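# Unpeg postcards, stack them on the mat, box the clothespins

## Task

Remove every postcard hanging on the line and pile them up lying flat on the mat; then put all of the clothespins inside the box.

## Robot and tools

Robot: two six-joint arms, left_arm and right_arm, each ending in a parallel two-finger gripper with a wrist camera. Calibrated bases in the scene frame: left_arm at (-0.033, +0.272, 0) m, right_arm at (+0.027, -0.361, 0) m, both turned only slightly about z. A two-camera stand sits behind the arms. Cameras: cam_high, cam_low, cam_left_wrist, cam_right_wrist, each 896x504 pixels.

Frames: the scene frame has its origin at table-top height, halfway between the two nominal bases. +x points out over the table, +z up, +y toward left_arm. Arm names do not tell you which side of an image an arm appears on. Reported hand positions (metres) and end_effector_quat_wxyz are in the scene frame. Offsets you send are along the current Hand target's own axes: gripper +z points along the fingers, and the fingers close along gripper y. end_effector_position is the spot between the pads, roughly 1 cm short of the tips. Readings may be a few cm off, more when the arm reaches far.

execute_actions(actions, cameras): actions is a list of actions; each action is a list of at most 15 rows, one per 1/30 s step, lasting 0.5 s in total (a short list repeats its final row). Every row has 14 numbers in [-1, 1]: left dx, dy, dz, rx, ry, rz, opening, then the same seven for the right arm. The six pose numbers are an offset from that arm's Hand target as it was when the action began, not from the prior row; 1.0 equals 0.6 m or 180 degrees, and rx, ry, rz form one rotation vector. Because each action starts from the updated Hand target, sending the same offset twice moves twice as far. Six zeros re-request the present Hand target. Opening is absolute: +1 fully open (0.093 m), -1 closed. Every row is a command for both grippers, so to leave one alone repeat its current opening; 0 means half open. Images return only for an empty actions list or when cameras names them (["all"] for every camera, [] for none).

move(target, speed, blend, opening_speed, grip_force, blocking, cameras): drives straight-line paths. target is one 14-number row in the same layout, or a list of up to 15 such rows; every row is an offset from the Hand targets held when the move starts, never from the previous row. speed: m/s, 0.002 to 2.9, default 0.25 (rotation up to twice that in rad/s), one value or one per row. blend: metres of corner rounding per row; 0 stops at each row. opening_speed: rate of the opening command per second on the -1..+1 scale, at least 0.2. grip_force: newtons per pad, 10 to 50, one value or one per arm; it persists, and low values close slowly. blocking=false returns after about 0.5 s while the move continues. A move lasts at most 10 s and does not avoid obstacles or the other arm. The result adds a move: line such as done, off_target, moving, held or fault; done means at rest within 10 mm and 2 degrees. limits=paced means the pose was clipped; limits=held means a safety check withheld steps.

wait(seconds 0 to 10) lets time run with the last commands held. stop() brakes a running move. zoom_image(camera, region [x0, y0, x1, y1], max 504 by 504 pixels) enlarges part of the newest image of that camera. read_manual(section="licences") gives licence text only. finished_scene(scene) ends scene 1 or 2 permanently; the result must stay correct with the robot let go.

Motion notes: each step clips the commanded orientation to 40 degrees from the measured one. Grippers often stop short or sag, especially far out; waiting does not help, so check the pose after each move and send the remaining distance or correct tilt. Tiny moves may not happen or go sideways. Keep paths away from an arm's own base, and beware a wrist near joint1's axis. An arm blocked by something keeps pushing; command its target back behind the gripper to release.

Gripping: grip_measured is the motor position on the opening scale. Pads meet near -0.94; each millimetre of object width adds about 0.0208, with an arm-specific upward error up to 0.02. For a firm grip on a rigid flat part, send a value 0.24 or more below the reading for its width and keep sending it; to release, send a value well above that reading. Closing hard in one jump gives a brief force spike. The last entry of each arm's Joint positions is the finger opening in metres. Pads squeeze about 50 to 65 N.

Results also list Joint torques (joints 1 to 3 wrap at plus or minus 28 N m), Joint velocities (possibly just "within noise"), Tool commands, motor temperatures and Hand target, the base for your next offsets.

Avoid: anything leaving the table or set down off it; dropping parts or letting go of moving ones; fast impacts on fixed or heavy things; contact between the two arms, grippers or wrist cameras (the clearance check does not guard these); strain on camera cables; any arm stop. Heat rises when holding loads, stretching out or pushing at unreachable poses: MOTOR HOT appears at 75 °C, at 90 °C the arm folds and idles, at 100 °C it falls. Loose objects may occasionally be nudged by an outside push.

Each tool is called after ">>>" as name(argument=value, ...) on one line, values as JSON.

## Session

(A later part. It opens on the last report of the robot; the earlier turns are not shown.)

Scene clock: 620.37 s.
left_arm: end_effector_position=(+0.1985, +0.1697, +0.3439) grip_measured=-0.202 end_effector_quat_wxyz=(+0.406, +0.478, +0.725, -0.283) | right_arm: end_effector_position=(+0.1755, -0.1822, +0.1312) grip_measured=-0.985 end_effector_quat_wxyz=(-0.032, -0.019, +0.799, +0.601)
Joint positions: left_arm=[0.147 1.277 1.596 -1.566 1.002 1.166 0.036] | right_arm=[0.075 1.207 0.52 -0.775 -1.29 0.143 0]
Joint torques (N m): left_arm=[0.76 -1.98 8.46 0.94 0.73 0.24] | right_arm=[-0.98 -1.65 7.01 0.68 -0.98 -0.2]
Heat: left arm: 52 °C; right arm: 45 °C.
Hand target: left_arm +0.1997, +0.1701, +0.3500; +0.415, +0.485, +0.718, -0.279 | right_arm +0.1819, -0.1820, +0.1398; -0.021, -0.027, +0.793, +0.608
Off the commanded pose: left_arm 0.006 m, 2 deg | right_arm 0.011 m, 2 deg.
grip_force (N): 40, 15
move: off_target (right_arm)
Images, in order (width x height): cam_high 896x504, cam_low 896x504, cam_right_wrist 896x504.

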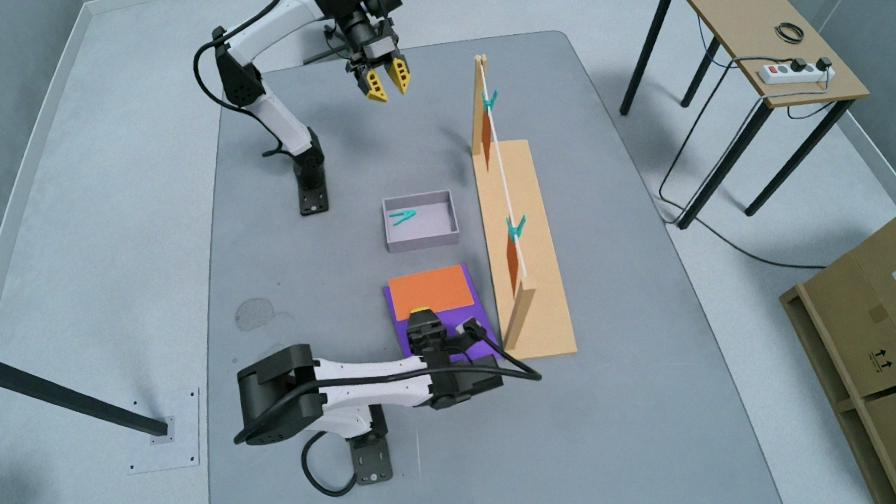

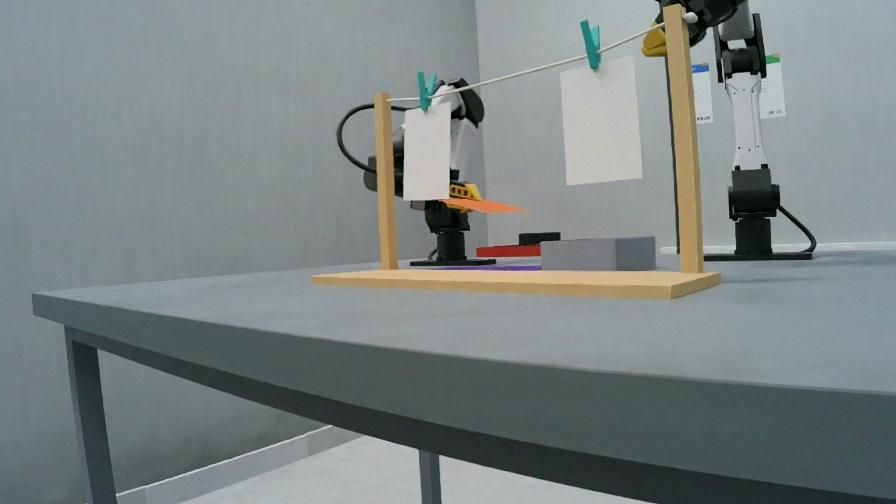

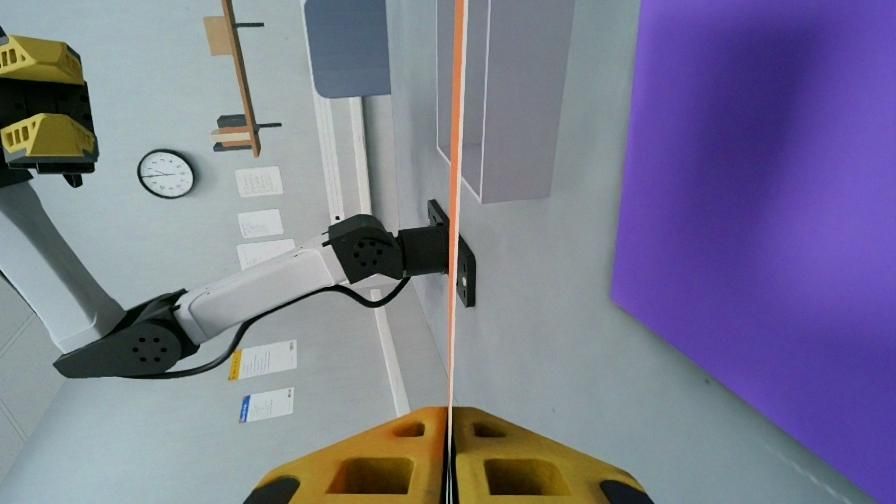

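>>> move(target=[0,0,0,0,0,0,-0.2,-0.0083,-0.1407,0.0372,0,0,0,-1], speed=0.08, cameras=["cam_high","cam_right_wrist","cam_low"])

>>> zoom_image(camera="cam_low", region=[380, 180, 600, 300])

Scene clock: 639.33 s.
left_arm: end_effector_position=(+0.1985, +0.1697, +0.3439) grip_measured=-0.202 end_effector_quat_wxyz=(+0.406, +0.478, +0.725, -0.283) | right_arm: end_effector_position=(+0.1861, -0.1819, +0.0510) grip_measured=-0.985 end_effector_quat_wxyz=(-0.030, -0.024, +0.798, +0.602)
Joint positions: left_arm=[0.147 1.277 1.596 -1.566 1.002 1.166 0.036] | right_arm=[0.069 1.576 0.377 -0.286 -1.292 0.108 0]
Joint torques (N m): left_arm=[0.8 -1.72 8.31 0.91 0.77 0.22] | right_arm=[-0.79 -3.38 2.51 0.96 -0.97 -0.1]
Motor temperatures (°C): left_arm=[31 37 52 37 30 29 31] | right_arm=[31 39 41 42 31 29 30]
Heat: left arm: 52 °C; right arm: 42 °C.
Hand target: left_arm +0.1997, +0.1701, +0.3500; +0.415, +0.485, +0.718, -0.279 | right_arm +0.1868, -0.1819, +0.0525; -0.021, -0.027, +0.793, +0.608
Off the commanded pose: left_arm 0.006 m, 2 deg | right_arm 0.002 m, 1 deg.
grip_force (N): 40, 15
move: done
Images, in order (width x height): cam_high 896x504, cam_low 896x504, cam_right_wrist 896x504.

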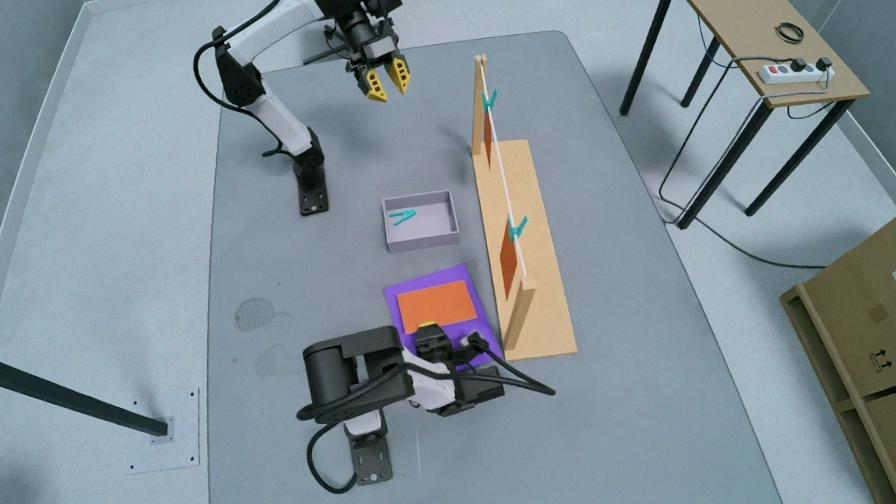

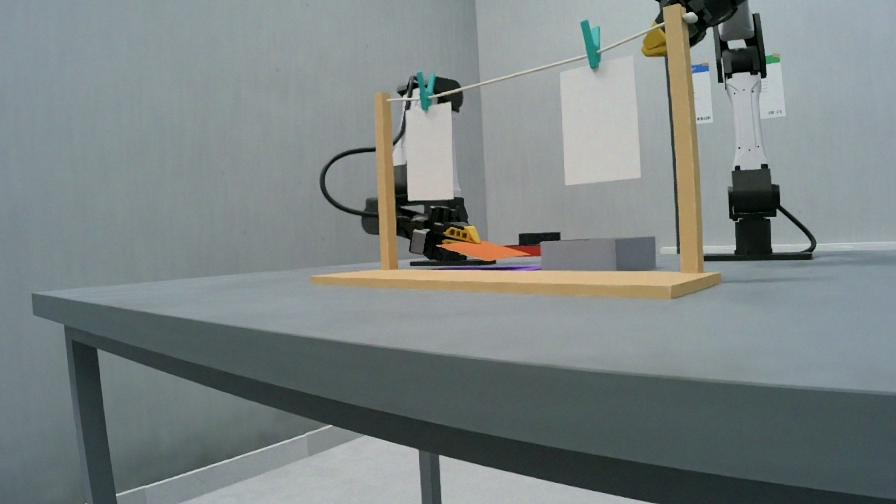

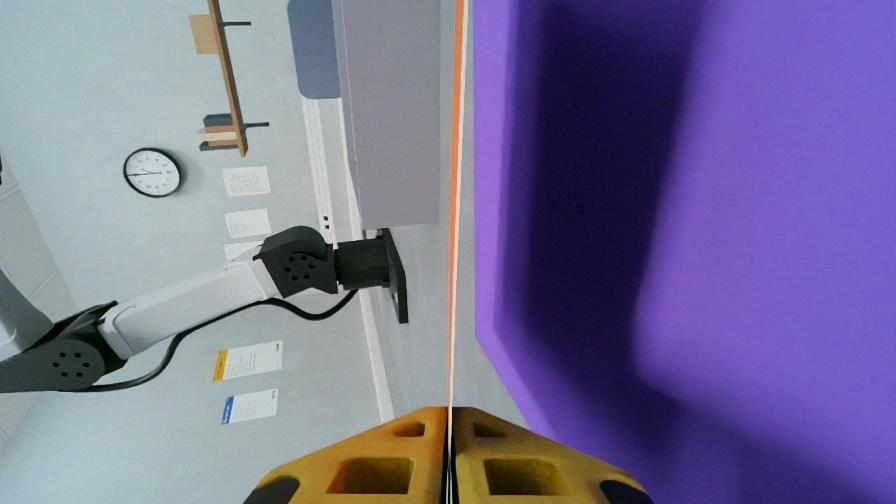

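Scaled by 2.291.

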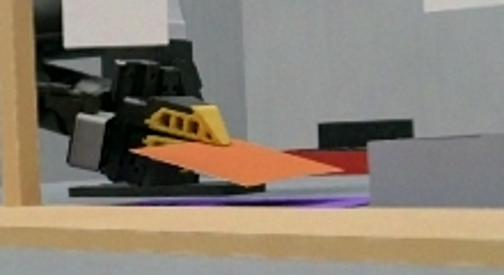

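>>> move(target=[[0,0,0,0,0,0,-0.2,0,-0.0161,0.0043,0,0,0,-1],[0,0,0,0,0,0,-0.2,0,-0.0161,0.0043,0,0,0,-0.48]], speed=0.06, opening_speed=0.25, cameras=["cam_high","cam_right_wrist","cam_low"])

>>> zoom_image(camera="cam_low", region=[380, 180, 600, 300])

Scene clock: 650.03 s.
left_arm: end_effector_position=(+0.1985, +0.1697, +0.3439) grip_measured=-0.202 end_effector_quat_wxyz=(+0.406, +0.478, +0.725, -0.283) | right_arm: end_effector_position=(+0.1868, -0.1818, +0.0418) grip_measured=-0.481 end_effector_quat_wxyz=(-0.027, -0.025, +0.798, +0.602)
Joint positions: left_arm=[0.147 1.277 1.596 -1.566 1.002 1.166 0.036] | right_arm=[0.069 1.626 0.362 -0.212 -1.292 0.113 0.022]
Joint torques (N m): left_arm=[0.84 -1.89 8.43 1 0.73 0.16] | right_arm=[-0.76 -3.1 2.21 0.99 -0.96 -0.1]
Heat: left arm: 52 °C; right arm: 41 °C.
Hand target: left_arm +0.1997, +0.1701, +0.3500; +0.415, +0.485, +0.718, -0.279 | right_arm +0.1868, -0.1819, +0.0425; -0.021, -0.027, +0.793, +0.608
Off the commanded pose: left_arm 0.006 m, 2 deg | right_arm 0.001 m, 1 deg.
grip_force (N): 40, 15
move: done
Images, in order (width x height): cam_high 896x504, cam_low 896x504, cam_right_wrist 896x504.

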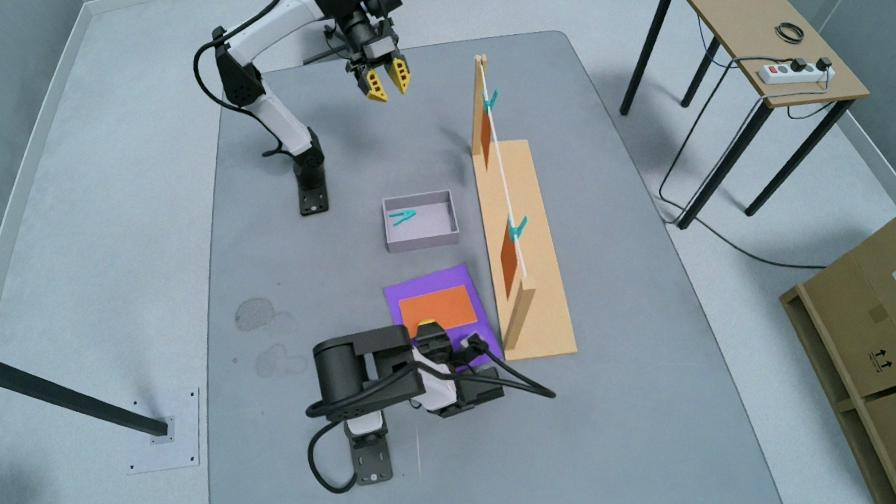

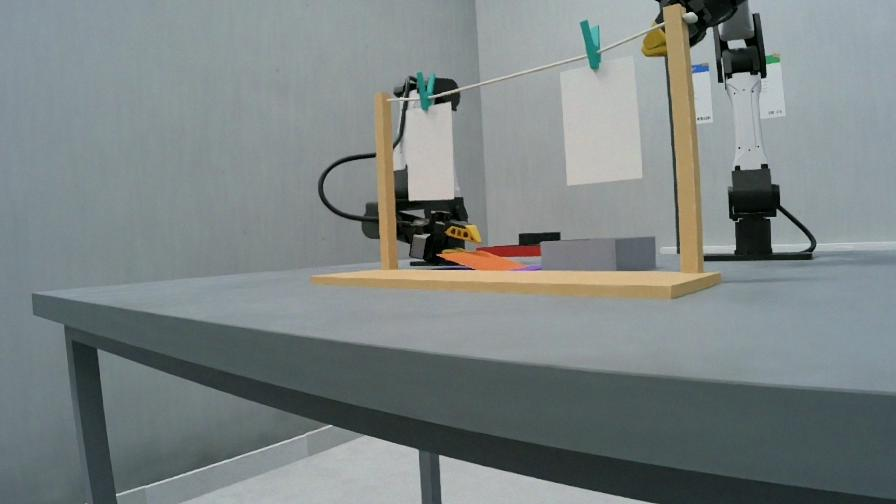

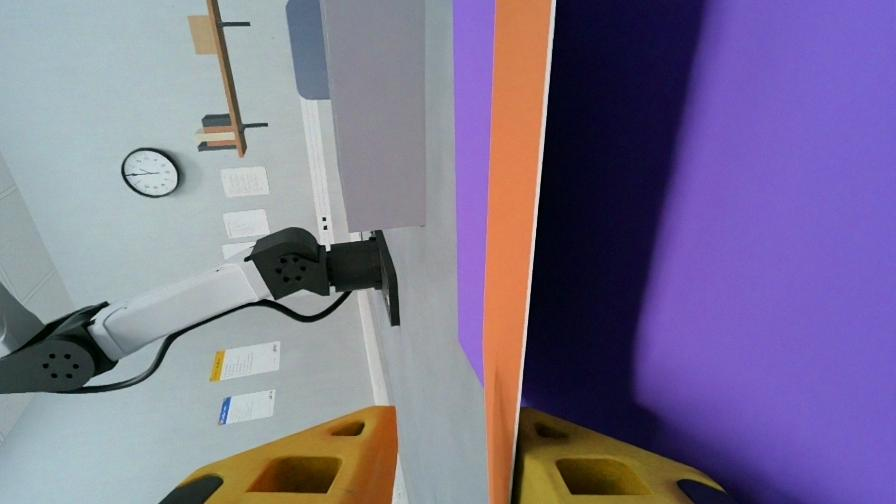

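Scaled by 2.291.

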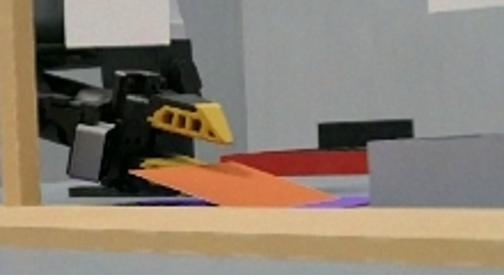

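>>> move(target=[[0,0,0,0,0,0,-0.2,0,0,-0.1417,0,0,0,-0.48],[0,0,0,0,0,0,-0.2,0,0.161,-0.185,0,0,0,-0.48]], speed=0.1, cameras=["cam_high","cam_right_wrist","cam_low"])

>>> zoom_image(camera="cam_high", region=[360, 240, 540, 400])

Scene clock: 667.13 s.
left_arm: end_effector_position=(+0.1985, +0.1697, +0.3439) grip_measured=-0.202 end_effector_quat_wxyz=(+0.406, +0.478, +0.725, -0.283) | right_arm: end_effector_position=(+0.1884, -0.2614, +0.1575) grip_measured=-0.481 end_effector_quat_wxyz=(+0.018, +0.013, +0.831, +0.555)
Joint positions: left_arm=[0.147 1.277 1.596 -1.566 1.002 1.166 0.036] | right_arm=[-0.382 1.383 0.776 -1.581 -1.082 -0.694 0.022]
Joint torques (N m): left_arm=[0.77 -1.88 8.75 0.93 0.77 0.14] | right_arm=[-0.8 -3.55 5.59 -0.88 -0.79 -0.05]
Heat: left arm: 52 °C; right arm: 40 °C.
Hand target: left_arm +0.1997, +0.1701, +0.3500; +0.415, +0.485, +0.718, -0.279 | right_arm +0.1926, -0.2640, +0.1645; -0.022, -0.027, +0.793, +0.608
Off the commanded pose: left_arm 0.006 m, 2 deg | right_arm 0.009 m, 10 deg.
joint sent to its limit (right arm) — joint 4 (wrist pitch), lower limit. The joint targets are off in orientation, not in position.
grip_force (N): 40, 15
move: off_target (right_arm)
Images, in order (width x height): cam_high 896x504, cam_low 896x504, cam_right_wrist 896x504.

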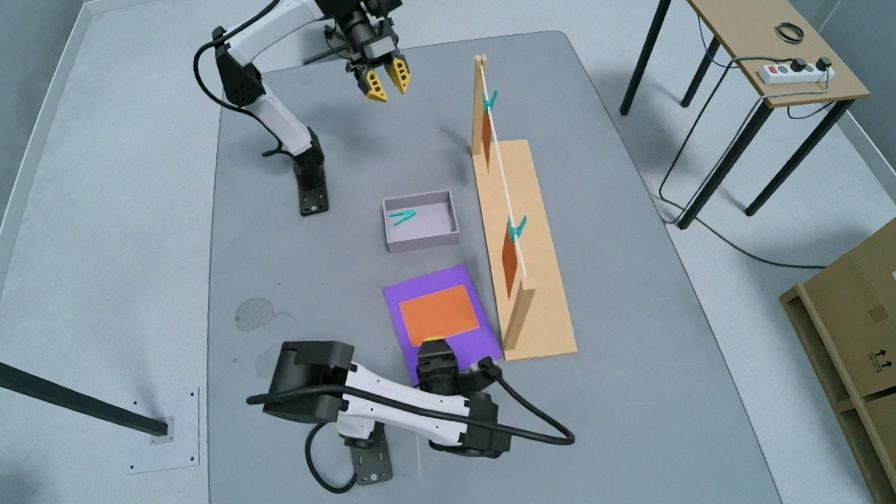

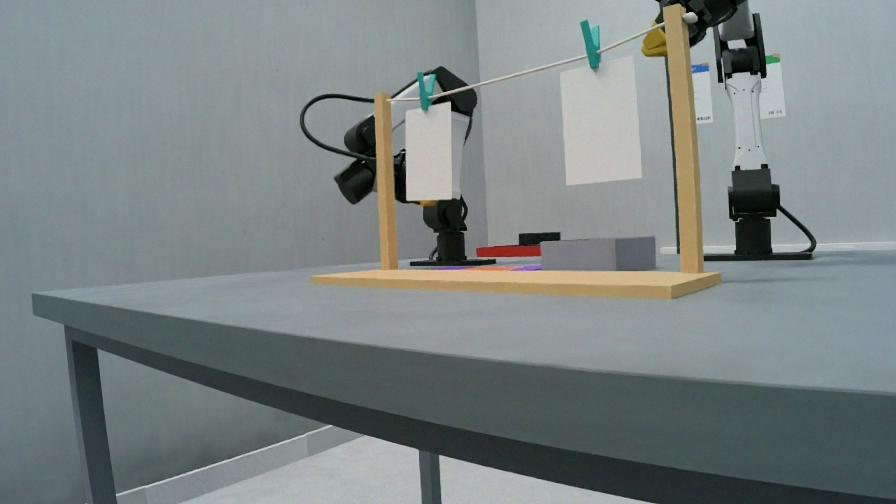

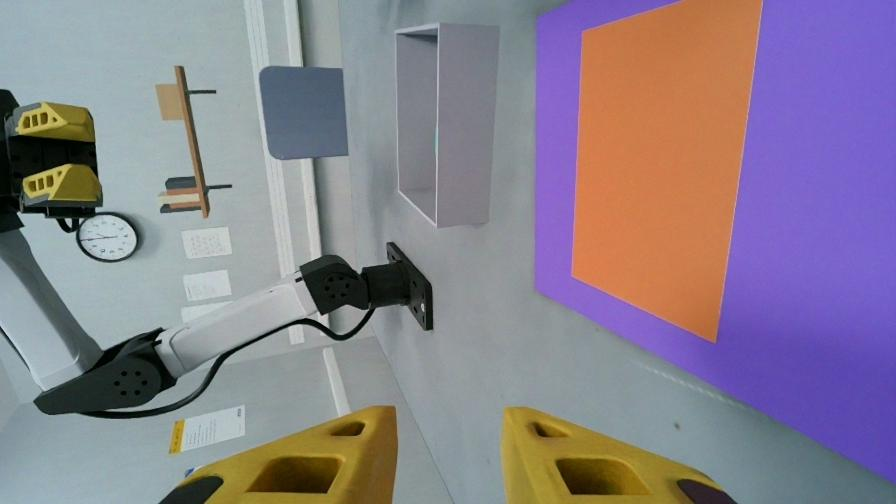

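Scaled by 2.800.

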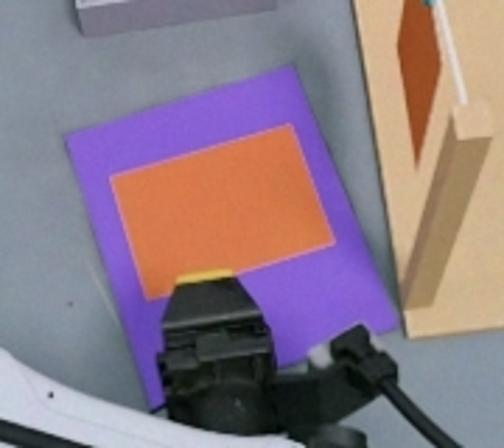

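>>> move(target=[0.0777,0.0025,0.399,0.0652,-0.166,0.0174,-0.316,0,0,0,0,0,0,-0.48], speed=0.2, cameras=["cam_high","cam_left_wrist","cam_low"])

Scene clock: 707.03 s.
left_arm: end_effector_position=(+0.2708, +0.0016, +0.1937) grip_measured=-0.314 end_effector_quat_wxyz=(+0.543, +0.459, +0.538, -0.453) | right_arm: end_effector_position=(+0.1884, -0.2614, +0.1575) grip_measured=-0.481 end_effector_quat_wxyz=(+0.018, +0.014, +0.831, +0.555)
Joint positions: left_arm=[-0.394 1.671 0.624 1.045 1.04 0.014 0.03] | right_arm=[-0.382 1.383 0.776 -1.581 -1.082 -0.694 0.022]
Joint torques (N m): left_arm=[-0.08 -4.94 5.59 2.17 0.03 -0.11] | right_arm=[-0.81 -3.55 5.59 -0.88 -0.79 -0.05]
Heat: left arm: 52 °C; right arm: 39 °C.
Hand target: left_arm +0.2700, +0.0002, +0.1899; +0.541, +0.455, +0.542, -0.454 | right_arm +0.1926, -0.2640, +0.1645; -0.022, -0.027, +0.793, +0.608
Off the commanded pose: left_arm 0.004 m, 1 deg | right_arm 0.009 m, 10 deg.
joint sent to its limit (right arm) — joint 4 (wrist pitch), lower limit. The joint targets are off in orientation, not in position.
grip_force (N): 40, 15
move: off_target (right_arm)
Images, in order (width x height): cam_high 896x504, cam_low 896x504, cam_left_wrist 896x504.

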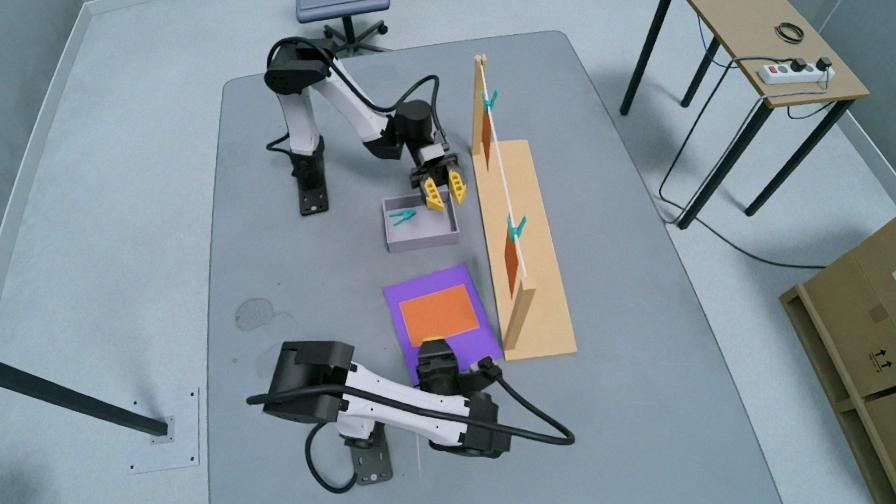

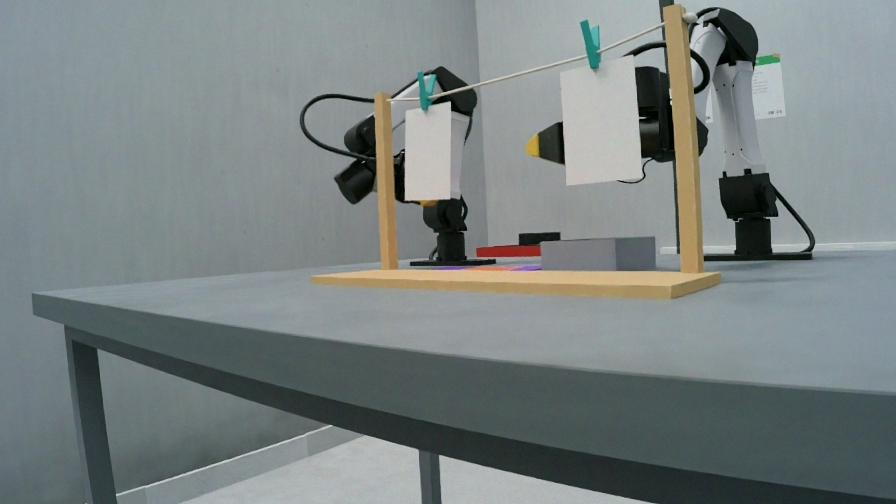

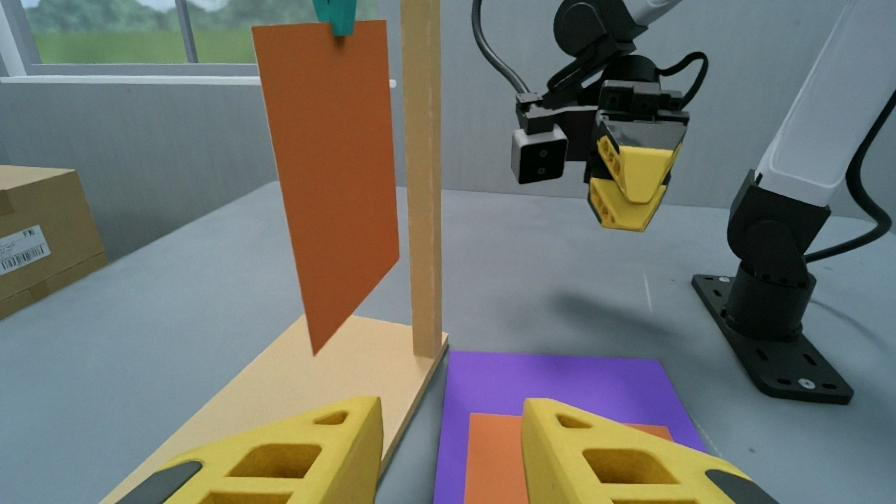

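>>> move(target=[0.0445,0.1187,0.117,0.0278,0,0,-0.316,0,0,0,0,0,0,-0.48], speed=0.1, cameras=["cam_high","cam_left_wrist","cam_low"])

Scene clock: 739.73 s.
left_arm: end_effector_position=(+0.3507, -0.0523, +0.1604) grip_measured=-0.314 end_effector_quat_wxyz=(+0.523, +0.476, +0.525, -0.473) | right_arm: end_effector_position=(+0.1884, -0.2614, +0.1575) grip_measured=-0.481 end_effector_quat_wxyz=(+0.018, +0.014, +0.831, +0.555)
Joint positions: left_arm=[-0.435 2.084 1.043 1.028 1.068 0.013 0.03] | right_arm=[-0.382 1.383 0.776 -1.581 -1.082 -0.694 0.022]
Joint torques (N m): left_arm=[0.03 -8.49 8.92 1.92 0.18 -0.2] | right_arm=[-0.81 -3.55 5.57 -0.88 -0.79 -0.06]
Motor temperatures (°C): left_arm=[31 38 48 45 29 29 31] | right_arm=[31 39 38 37 31 29 30]
Heat: left arm: 48 °C; right arm: 39 °C.
Hand target: left_arm +0.3523, -0.0566, +0.1630; +0.521, +0.478, +0.521, -0.477 | right_arm +0.1926, -0.2640, +0.1645; -0.022, -0.027, +0.793, +0.608
Off the commanded pose: left_arm 0.005 m, 1 deg | right_arm 0.009 m, 10 deg.
joint sent to its limit (right arm) — joint 4 (wrist pitch), lower limit. The joint targets are off in orientation, not in position.
grip_force (N): 40, 15
move: off_target (right_arm)
Images, in order (width x height): cam_high 896x504, cam_low 896x504, cam_left_wrist 896x504.

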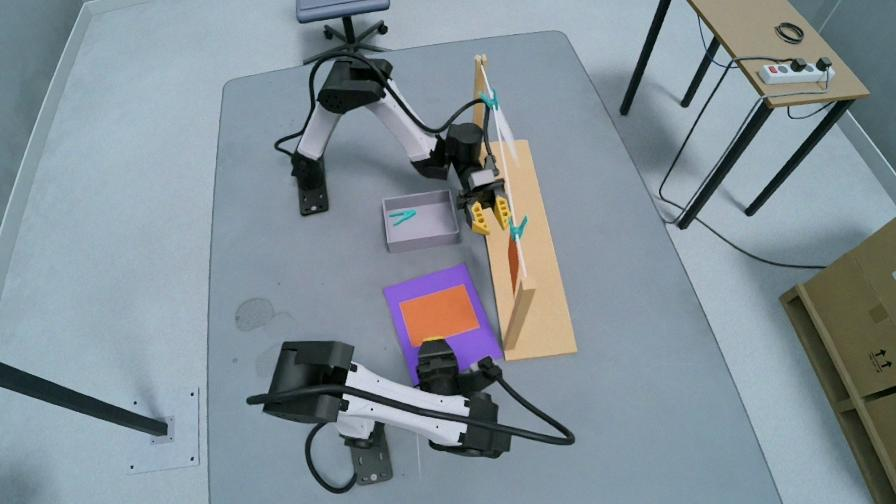

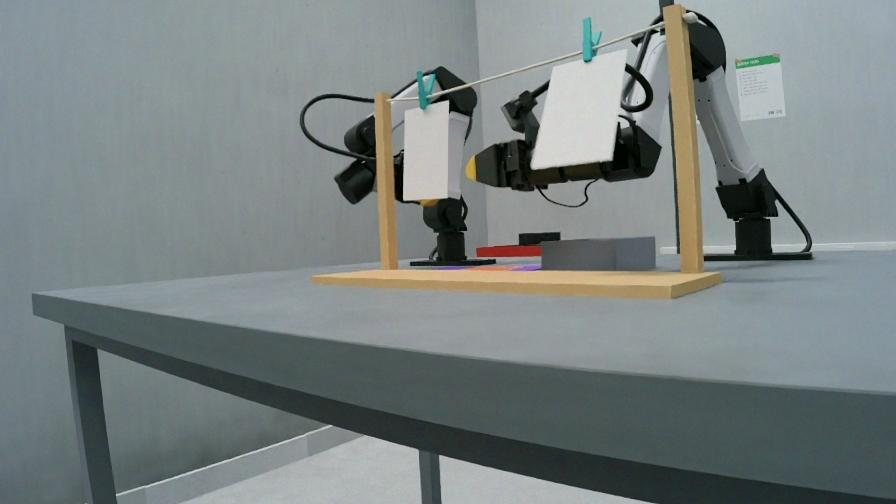

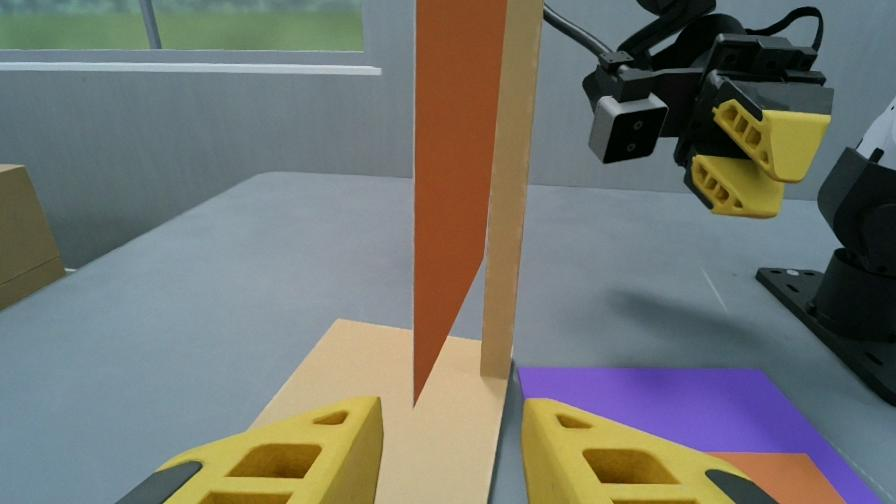

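>>> move(target=[-0.011,0.016,0.0975,0,0,0,-0.316,0,0,0,0,0,0,-0.48], speed=0.06, cameras=["cam_high","cam_left_wrist","cam_low"])

Scene clock: 761.80 s.
left_arm: end_effector_position=(+0.3615, -0.1105, +0.1675) grip_measured=-0.314 end_effector_quat_wxyz=(+0.518, +0.482, +0.520, -0.478) | right_arm: end_effector_position=(+0.1884, -0.2614, +0.1575) grip_measured=-0.481 end_effector_quat_wxyz=(+0.018, +0.014, +0.831, +0.555)
Joint positions: left_arm=[-0.544 2.175 1.241 0.922 0.981 0.012 0.03] | right_arm=[-0.382 1.383 0.776 -1.581 -1.082 -0.694 0.022]
Joint torques (N m): left_arm=[0.29 -9.35 9.28 1.96 -0.01 -0.07] | right_arm=[-0.81 -3.55 5.57 -0.88 -0.79 -0.06]
Heat: left arm: 49 °C; right arm: 39 °C.
Hand target: left_arm +0.3670, -0.1140, +0.1696; +0.521, +0.478, +0.521, -0.477 | right_arm +0.1926, -0.2640, +0.1645; -0.022, -0.027, +0.793, +0.608
Off the commanded pose: left_arm 0.007 m, 1 deg | right_arm 0.009 m, 10 deg.
joint sent to its limit (right arm) — joint 4 (wrist pitch), lower limit. The joint targets are off in orientation, not in position.
grip_force (N): 40, 15
move: off_target (right_arm)
Images, in order (width x height): cam_high 896x504, cam_low 896x504, cam_left_wrist 896x504.

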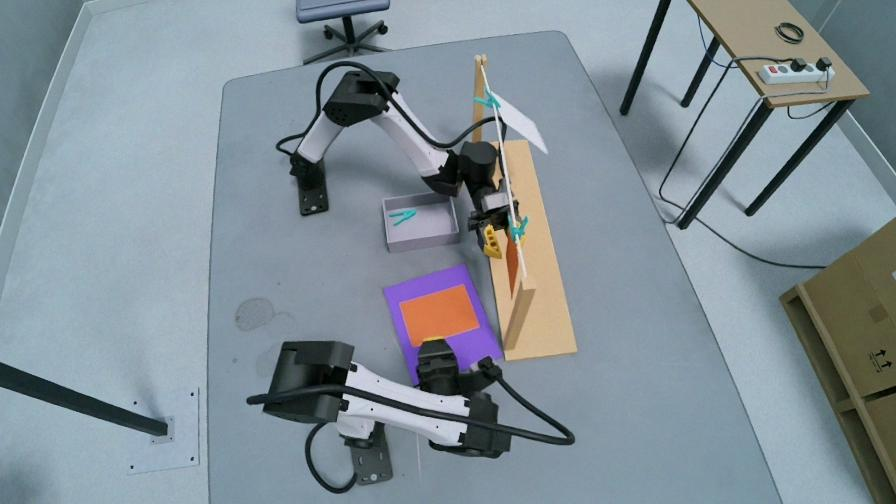

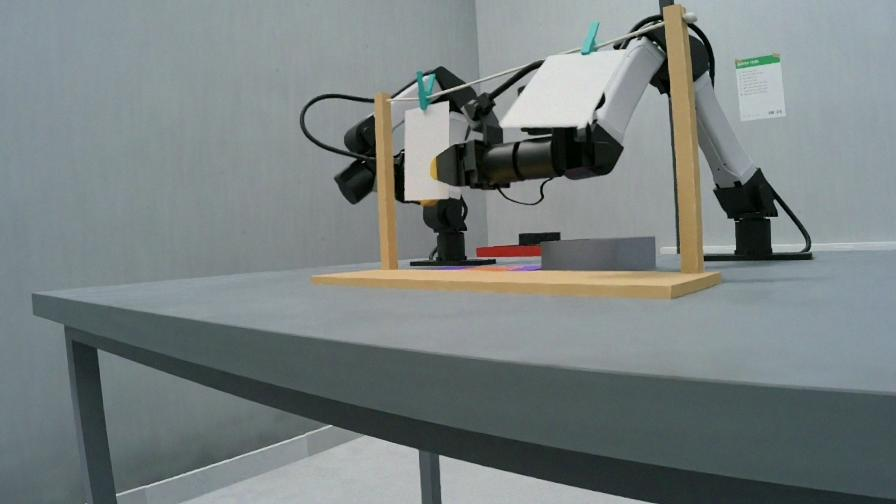

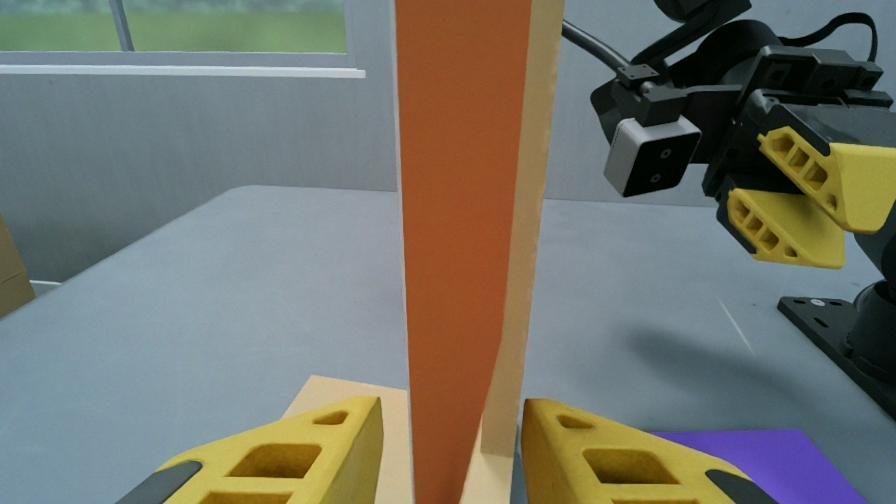

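>>> move(target=[0,0,0,0,0,0,-1,0,0,0,0,0,0,-0.48], opening_speed=0.4, grip_force=[15,40], cameras=["cam_high","cam_left_wrist","cam_low","cam_right_wrist"])

Scene clock: 775.33 s.
left_arm: end_effector_position=(+0.3616, -0.1105, +0.1673) grip_measured=-0.957 end_effector_quat_wxyz=(+0.518, +0.482, +0.520, -0.478) | right_arm: end_effector_position=(+0.1884, -0.2614, +0.1575) grip_measured=-0.481 end_effector_quat_wxyz=(+0.018, +0.014, +0.831, +0.555)
Joint positions: left_arm=[-0.544 2.175 1.241 0.922 0.981 0.012 0] | right_arm=[-0.382 1.383 0.776 -1.581 -1.082 -0.694 0.022]
Joint torques (N m): left_arm=[0.03 -9.09 9.31 1.97 0.07 -0.11] | right_arm=[-0.81 -3.55 5.59 -0.88 -0.79 -0.06]
Heat: left arm: 49 °C; right arm: 39 °C.
Hand target: left_arm +0.3670, -0.1140, +0.1696; +0.521, +0.478, +0.521, -0.477 | right_arm +0.1926, -0.2640, +0.1645; -0.022, -0.027, +0.793, +0.608
Off the commanded pose: left_arm 0.007 m, 1 deg | right_arm 0.009 m, 10 deg.
joint sent to its limit (right arm) — joint 4 (wrist pitch), lower limit. The joint targets are off in orientation, not in position.
grip_force (N): 15, 40
move: off_target (right_arm)

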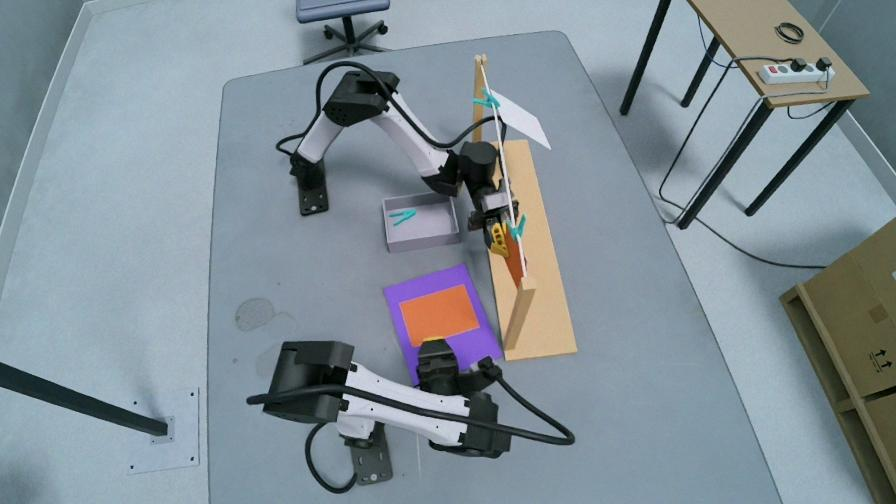

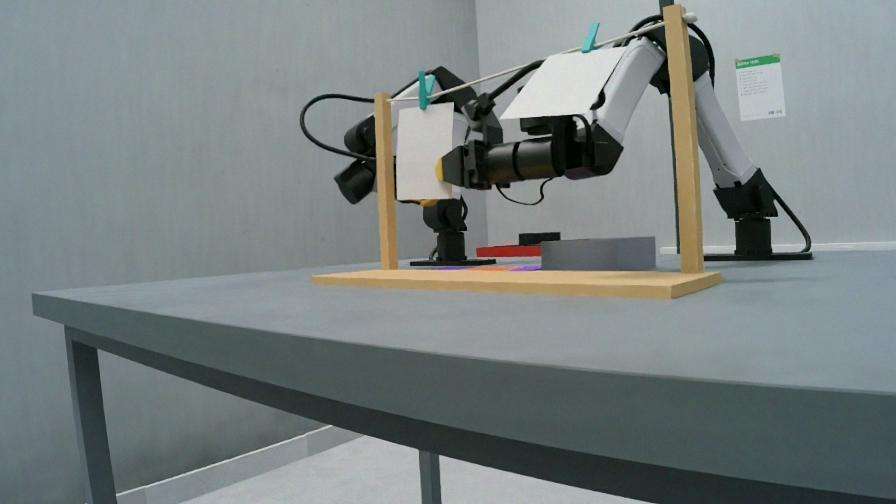

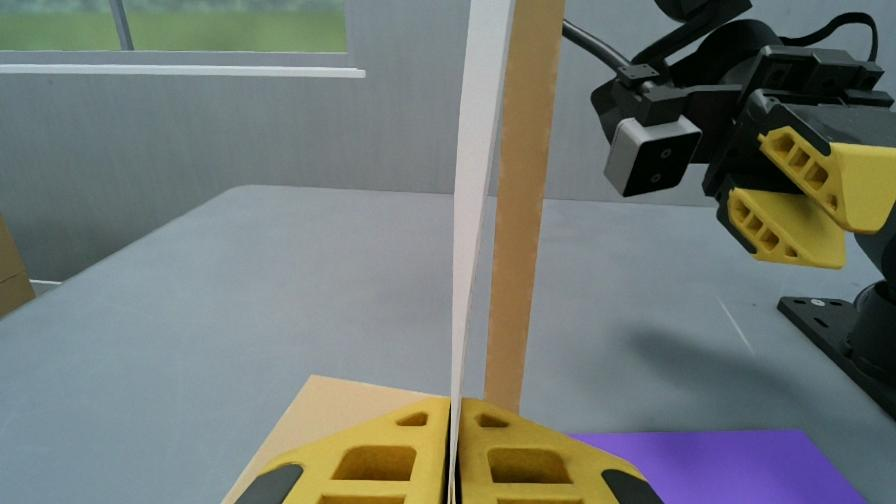

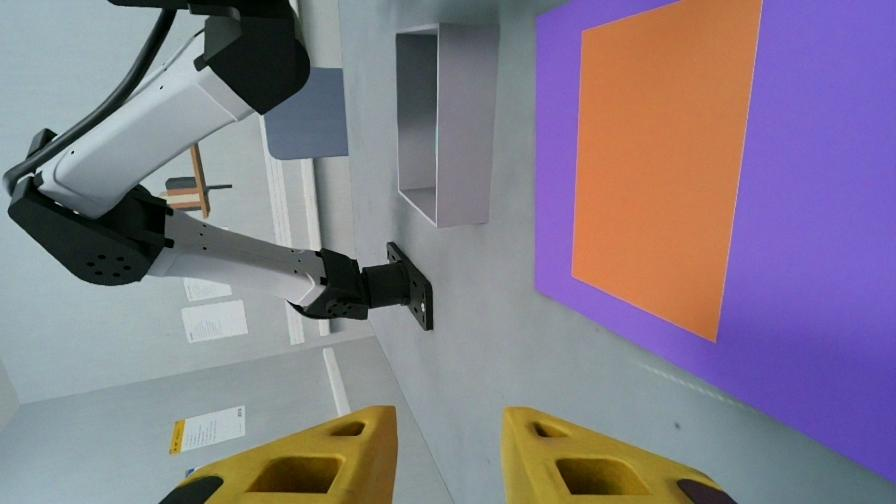

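>>> move(target=[[0,0,0,0,0,0,-1,-0.0166,0.37,-0.1003,0.03,0.002,-0.1162,-0.1],[0,0,0,0,0,0,-1,-0.1195,0.4368,-0.0148,0.12,0.0084,-0.4648,-0.1]], speed=0.2, blend=[0.03,0], cameras=["cam_high","cam_right_wrist","cam_low"])

Scene clock: 814.47 s.
left_arm: end_effector_position=(+0.3616, -0.1105, +0.1673) grip_measured=-0.964 end_effector_quat_wxyz=(+0.518, +0.482, +0.520, -0.478) | right_arm: end_effector_position=(+0.2603, -0.2004, +0.4158) grip_measured=-0.101 end_effector_quat_wxyz=(+0.410, -0.527, +0.672, +0.320)
Joint positions: left_arm=[-0.544 2.175 1.241 0.922 0.981 0.012 0] | right_arm=[0.045 1.432 1.993 -1.582 -1.002 -0.944 0.04]
Joint torques (N m): left_arm=[0.12 -9.22 9.61 1.91 0.05 -0.14] | right_arm=[0.29 -2.69 6.01 1.54 -0.56 -0.17]
Motor temperatures (°C): left_arm=[31 45 50 44 29 29 31] | right_arm=[31 38 38 36 31 29 30]
Heat: left arm: 50 °C; right arm: 38 °C.
Hand target: left_arm +0.3670, -0.1140, +0.1696; +0.521, +0.478, +0.521, -0.477 | right_arm +0.2602, -0.1999, +0.4200; +0.383, -0.556, +0.664, +0.322
Off the commanded pose: left_arm 0.007 m, 1 deg | right_arm 0.004 m, 5 deg.
joint sent to its limit (right arm) — joint 4 (wrist pitch), lower limit. The joint targets are off in orientation, not in position.
grip_force (N): 15, 40
move: off_target (right_arm)
Images, in order (width x height): cam_high 896x504, cam_low 896x504, cam_right_wrist 896x504.

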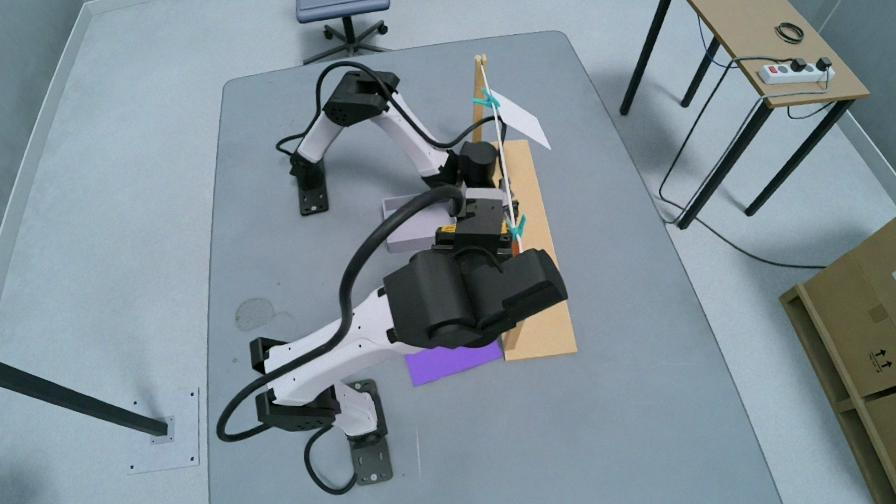

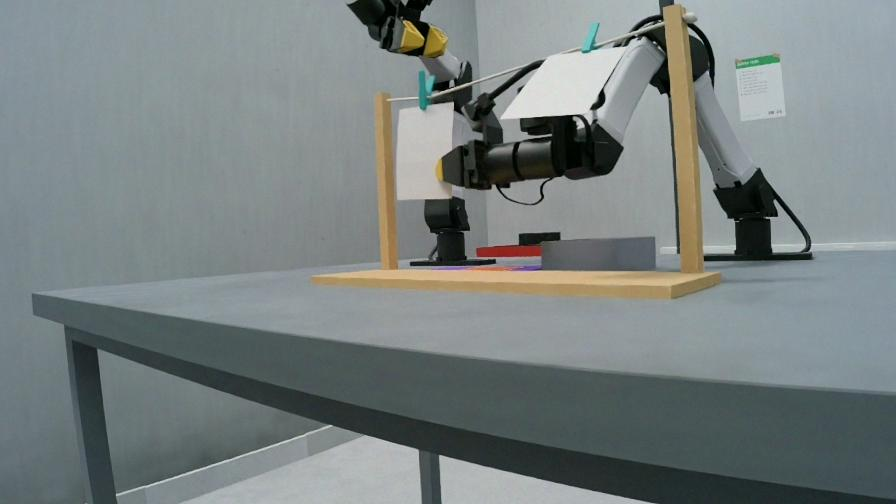

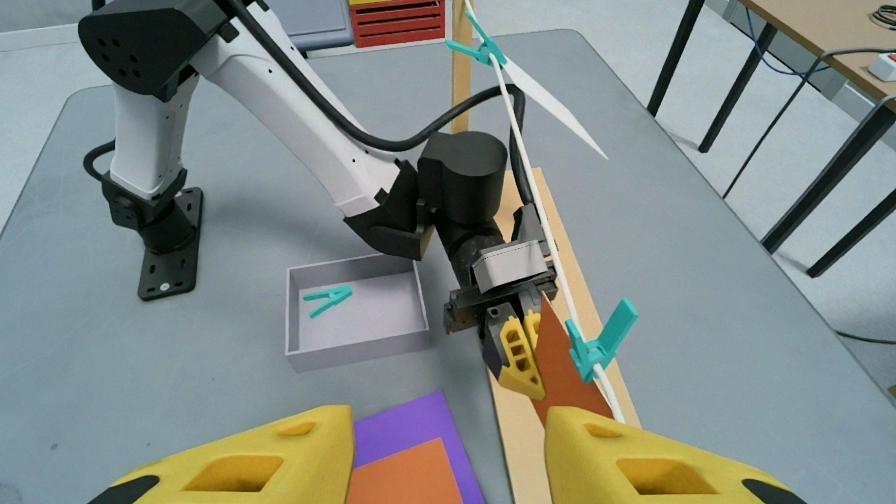

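>>> move(target=[0,0,0,0,0,0,-1,0.0853,-0.1307,0.0723,0,0,0,0.06], speed=0.12, cameras=["cam_high","cam_right_wrist","cam_low"])

Scene clock: 839.60 s.
left_arm: end_effector_position=(+0.3616, -0.1105, +0.1673) grip_measured=-0.964 end_effector_quat_wxyz=(+0.518, +0.482, +0.520, -0.478) | right_arm: end_effector_position=(+0.3361, -0.2002, +0.3523) grip_measured=+0.059 end_effector_quat_wxyz=(+0.373, -0.551, +0.670, +0.329)
Joint positions: left_arm=[-0.544 2.175 1.241 0.922 0.981 0.012 0] | right_arm=[0.027 1.663 1.965 -1.515 -1.002 -1.118 0.048]
Joint torques (N m): left_arm=[0.28 -9.06 9.39 1.94 0.1 -0.1] | right_arm=[-0.9 -5.63 4.94 1.4 -0.72 -0.18]
Heat: left arm: 50 °C; right arm: 38 °C.
Hand target: left_arm +0.3670, -0.1140, +0.1696; +0.521, +0.478, +0.521, -0.477 | right_arm +0.3395, -0.2018, +0.3538; +0.383, -0.556, +0.664, +0.322
Off the commanded pose: left_arm 0.007 m, 1 deg | right_arm 0.004 m, 2 deg.
grip_force (N): 15, 40
move: done
Images, in order (width x height): cam_high 896x504, cam_low 896x504, cam_right_wrist 896x504.

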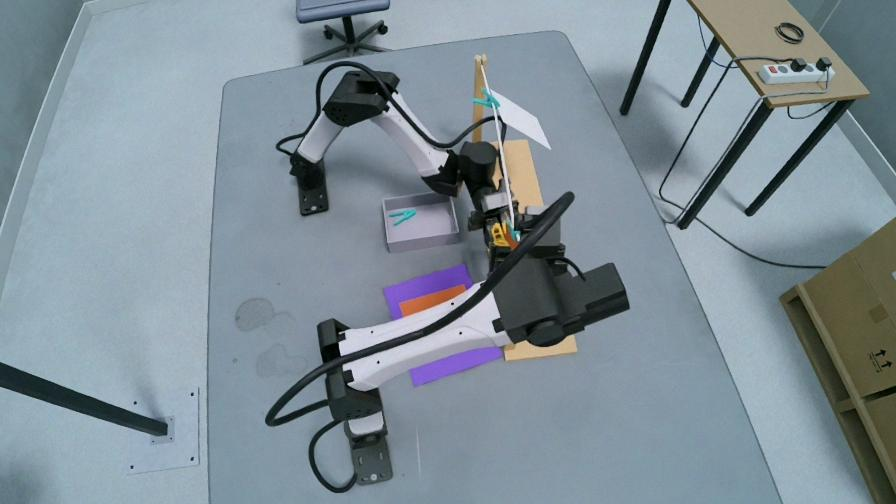

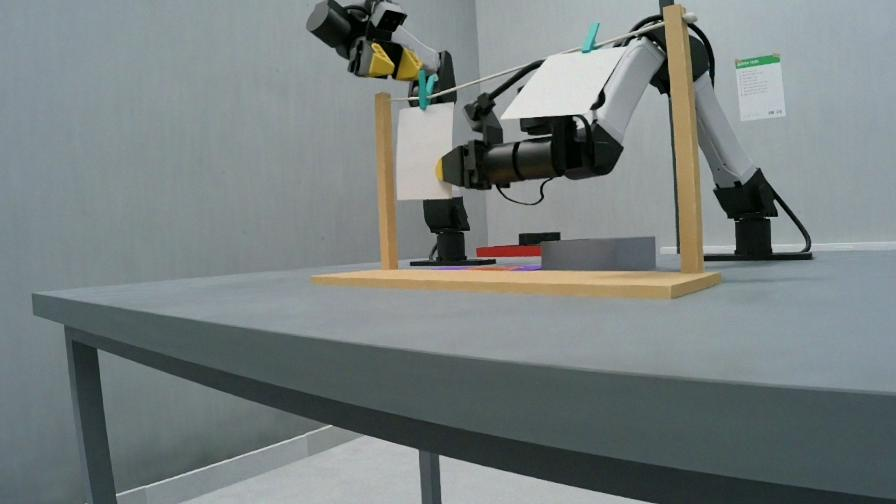

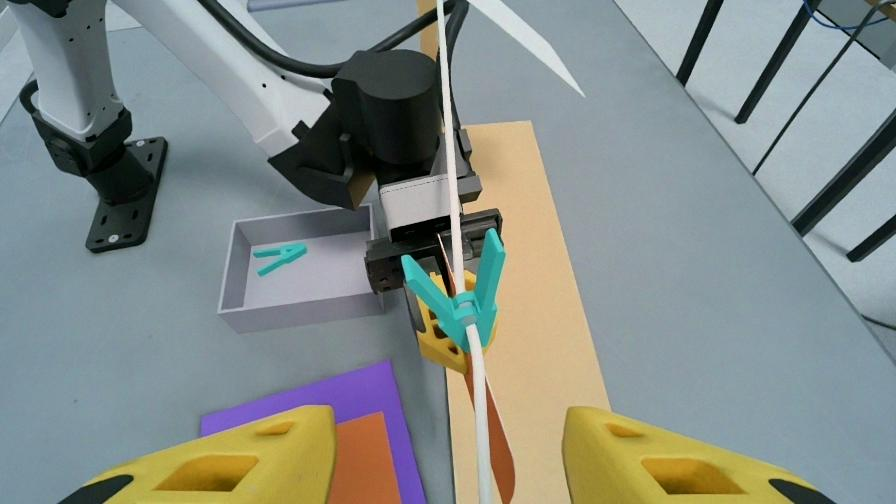

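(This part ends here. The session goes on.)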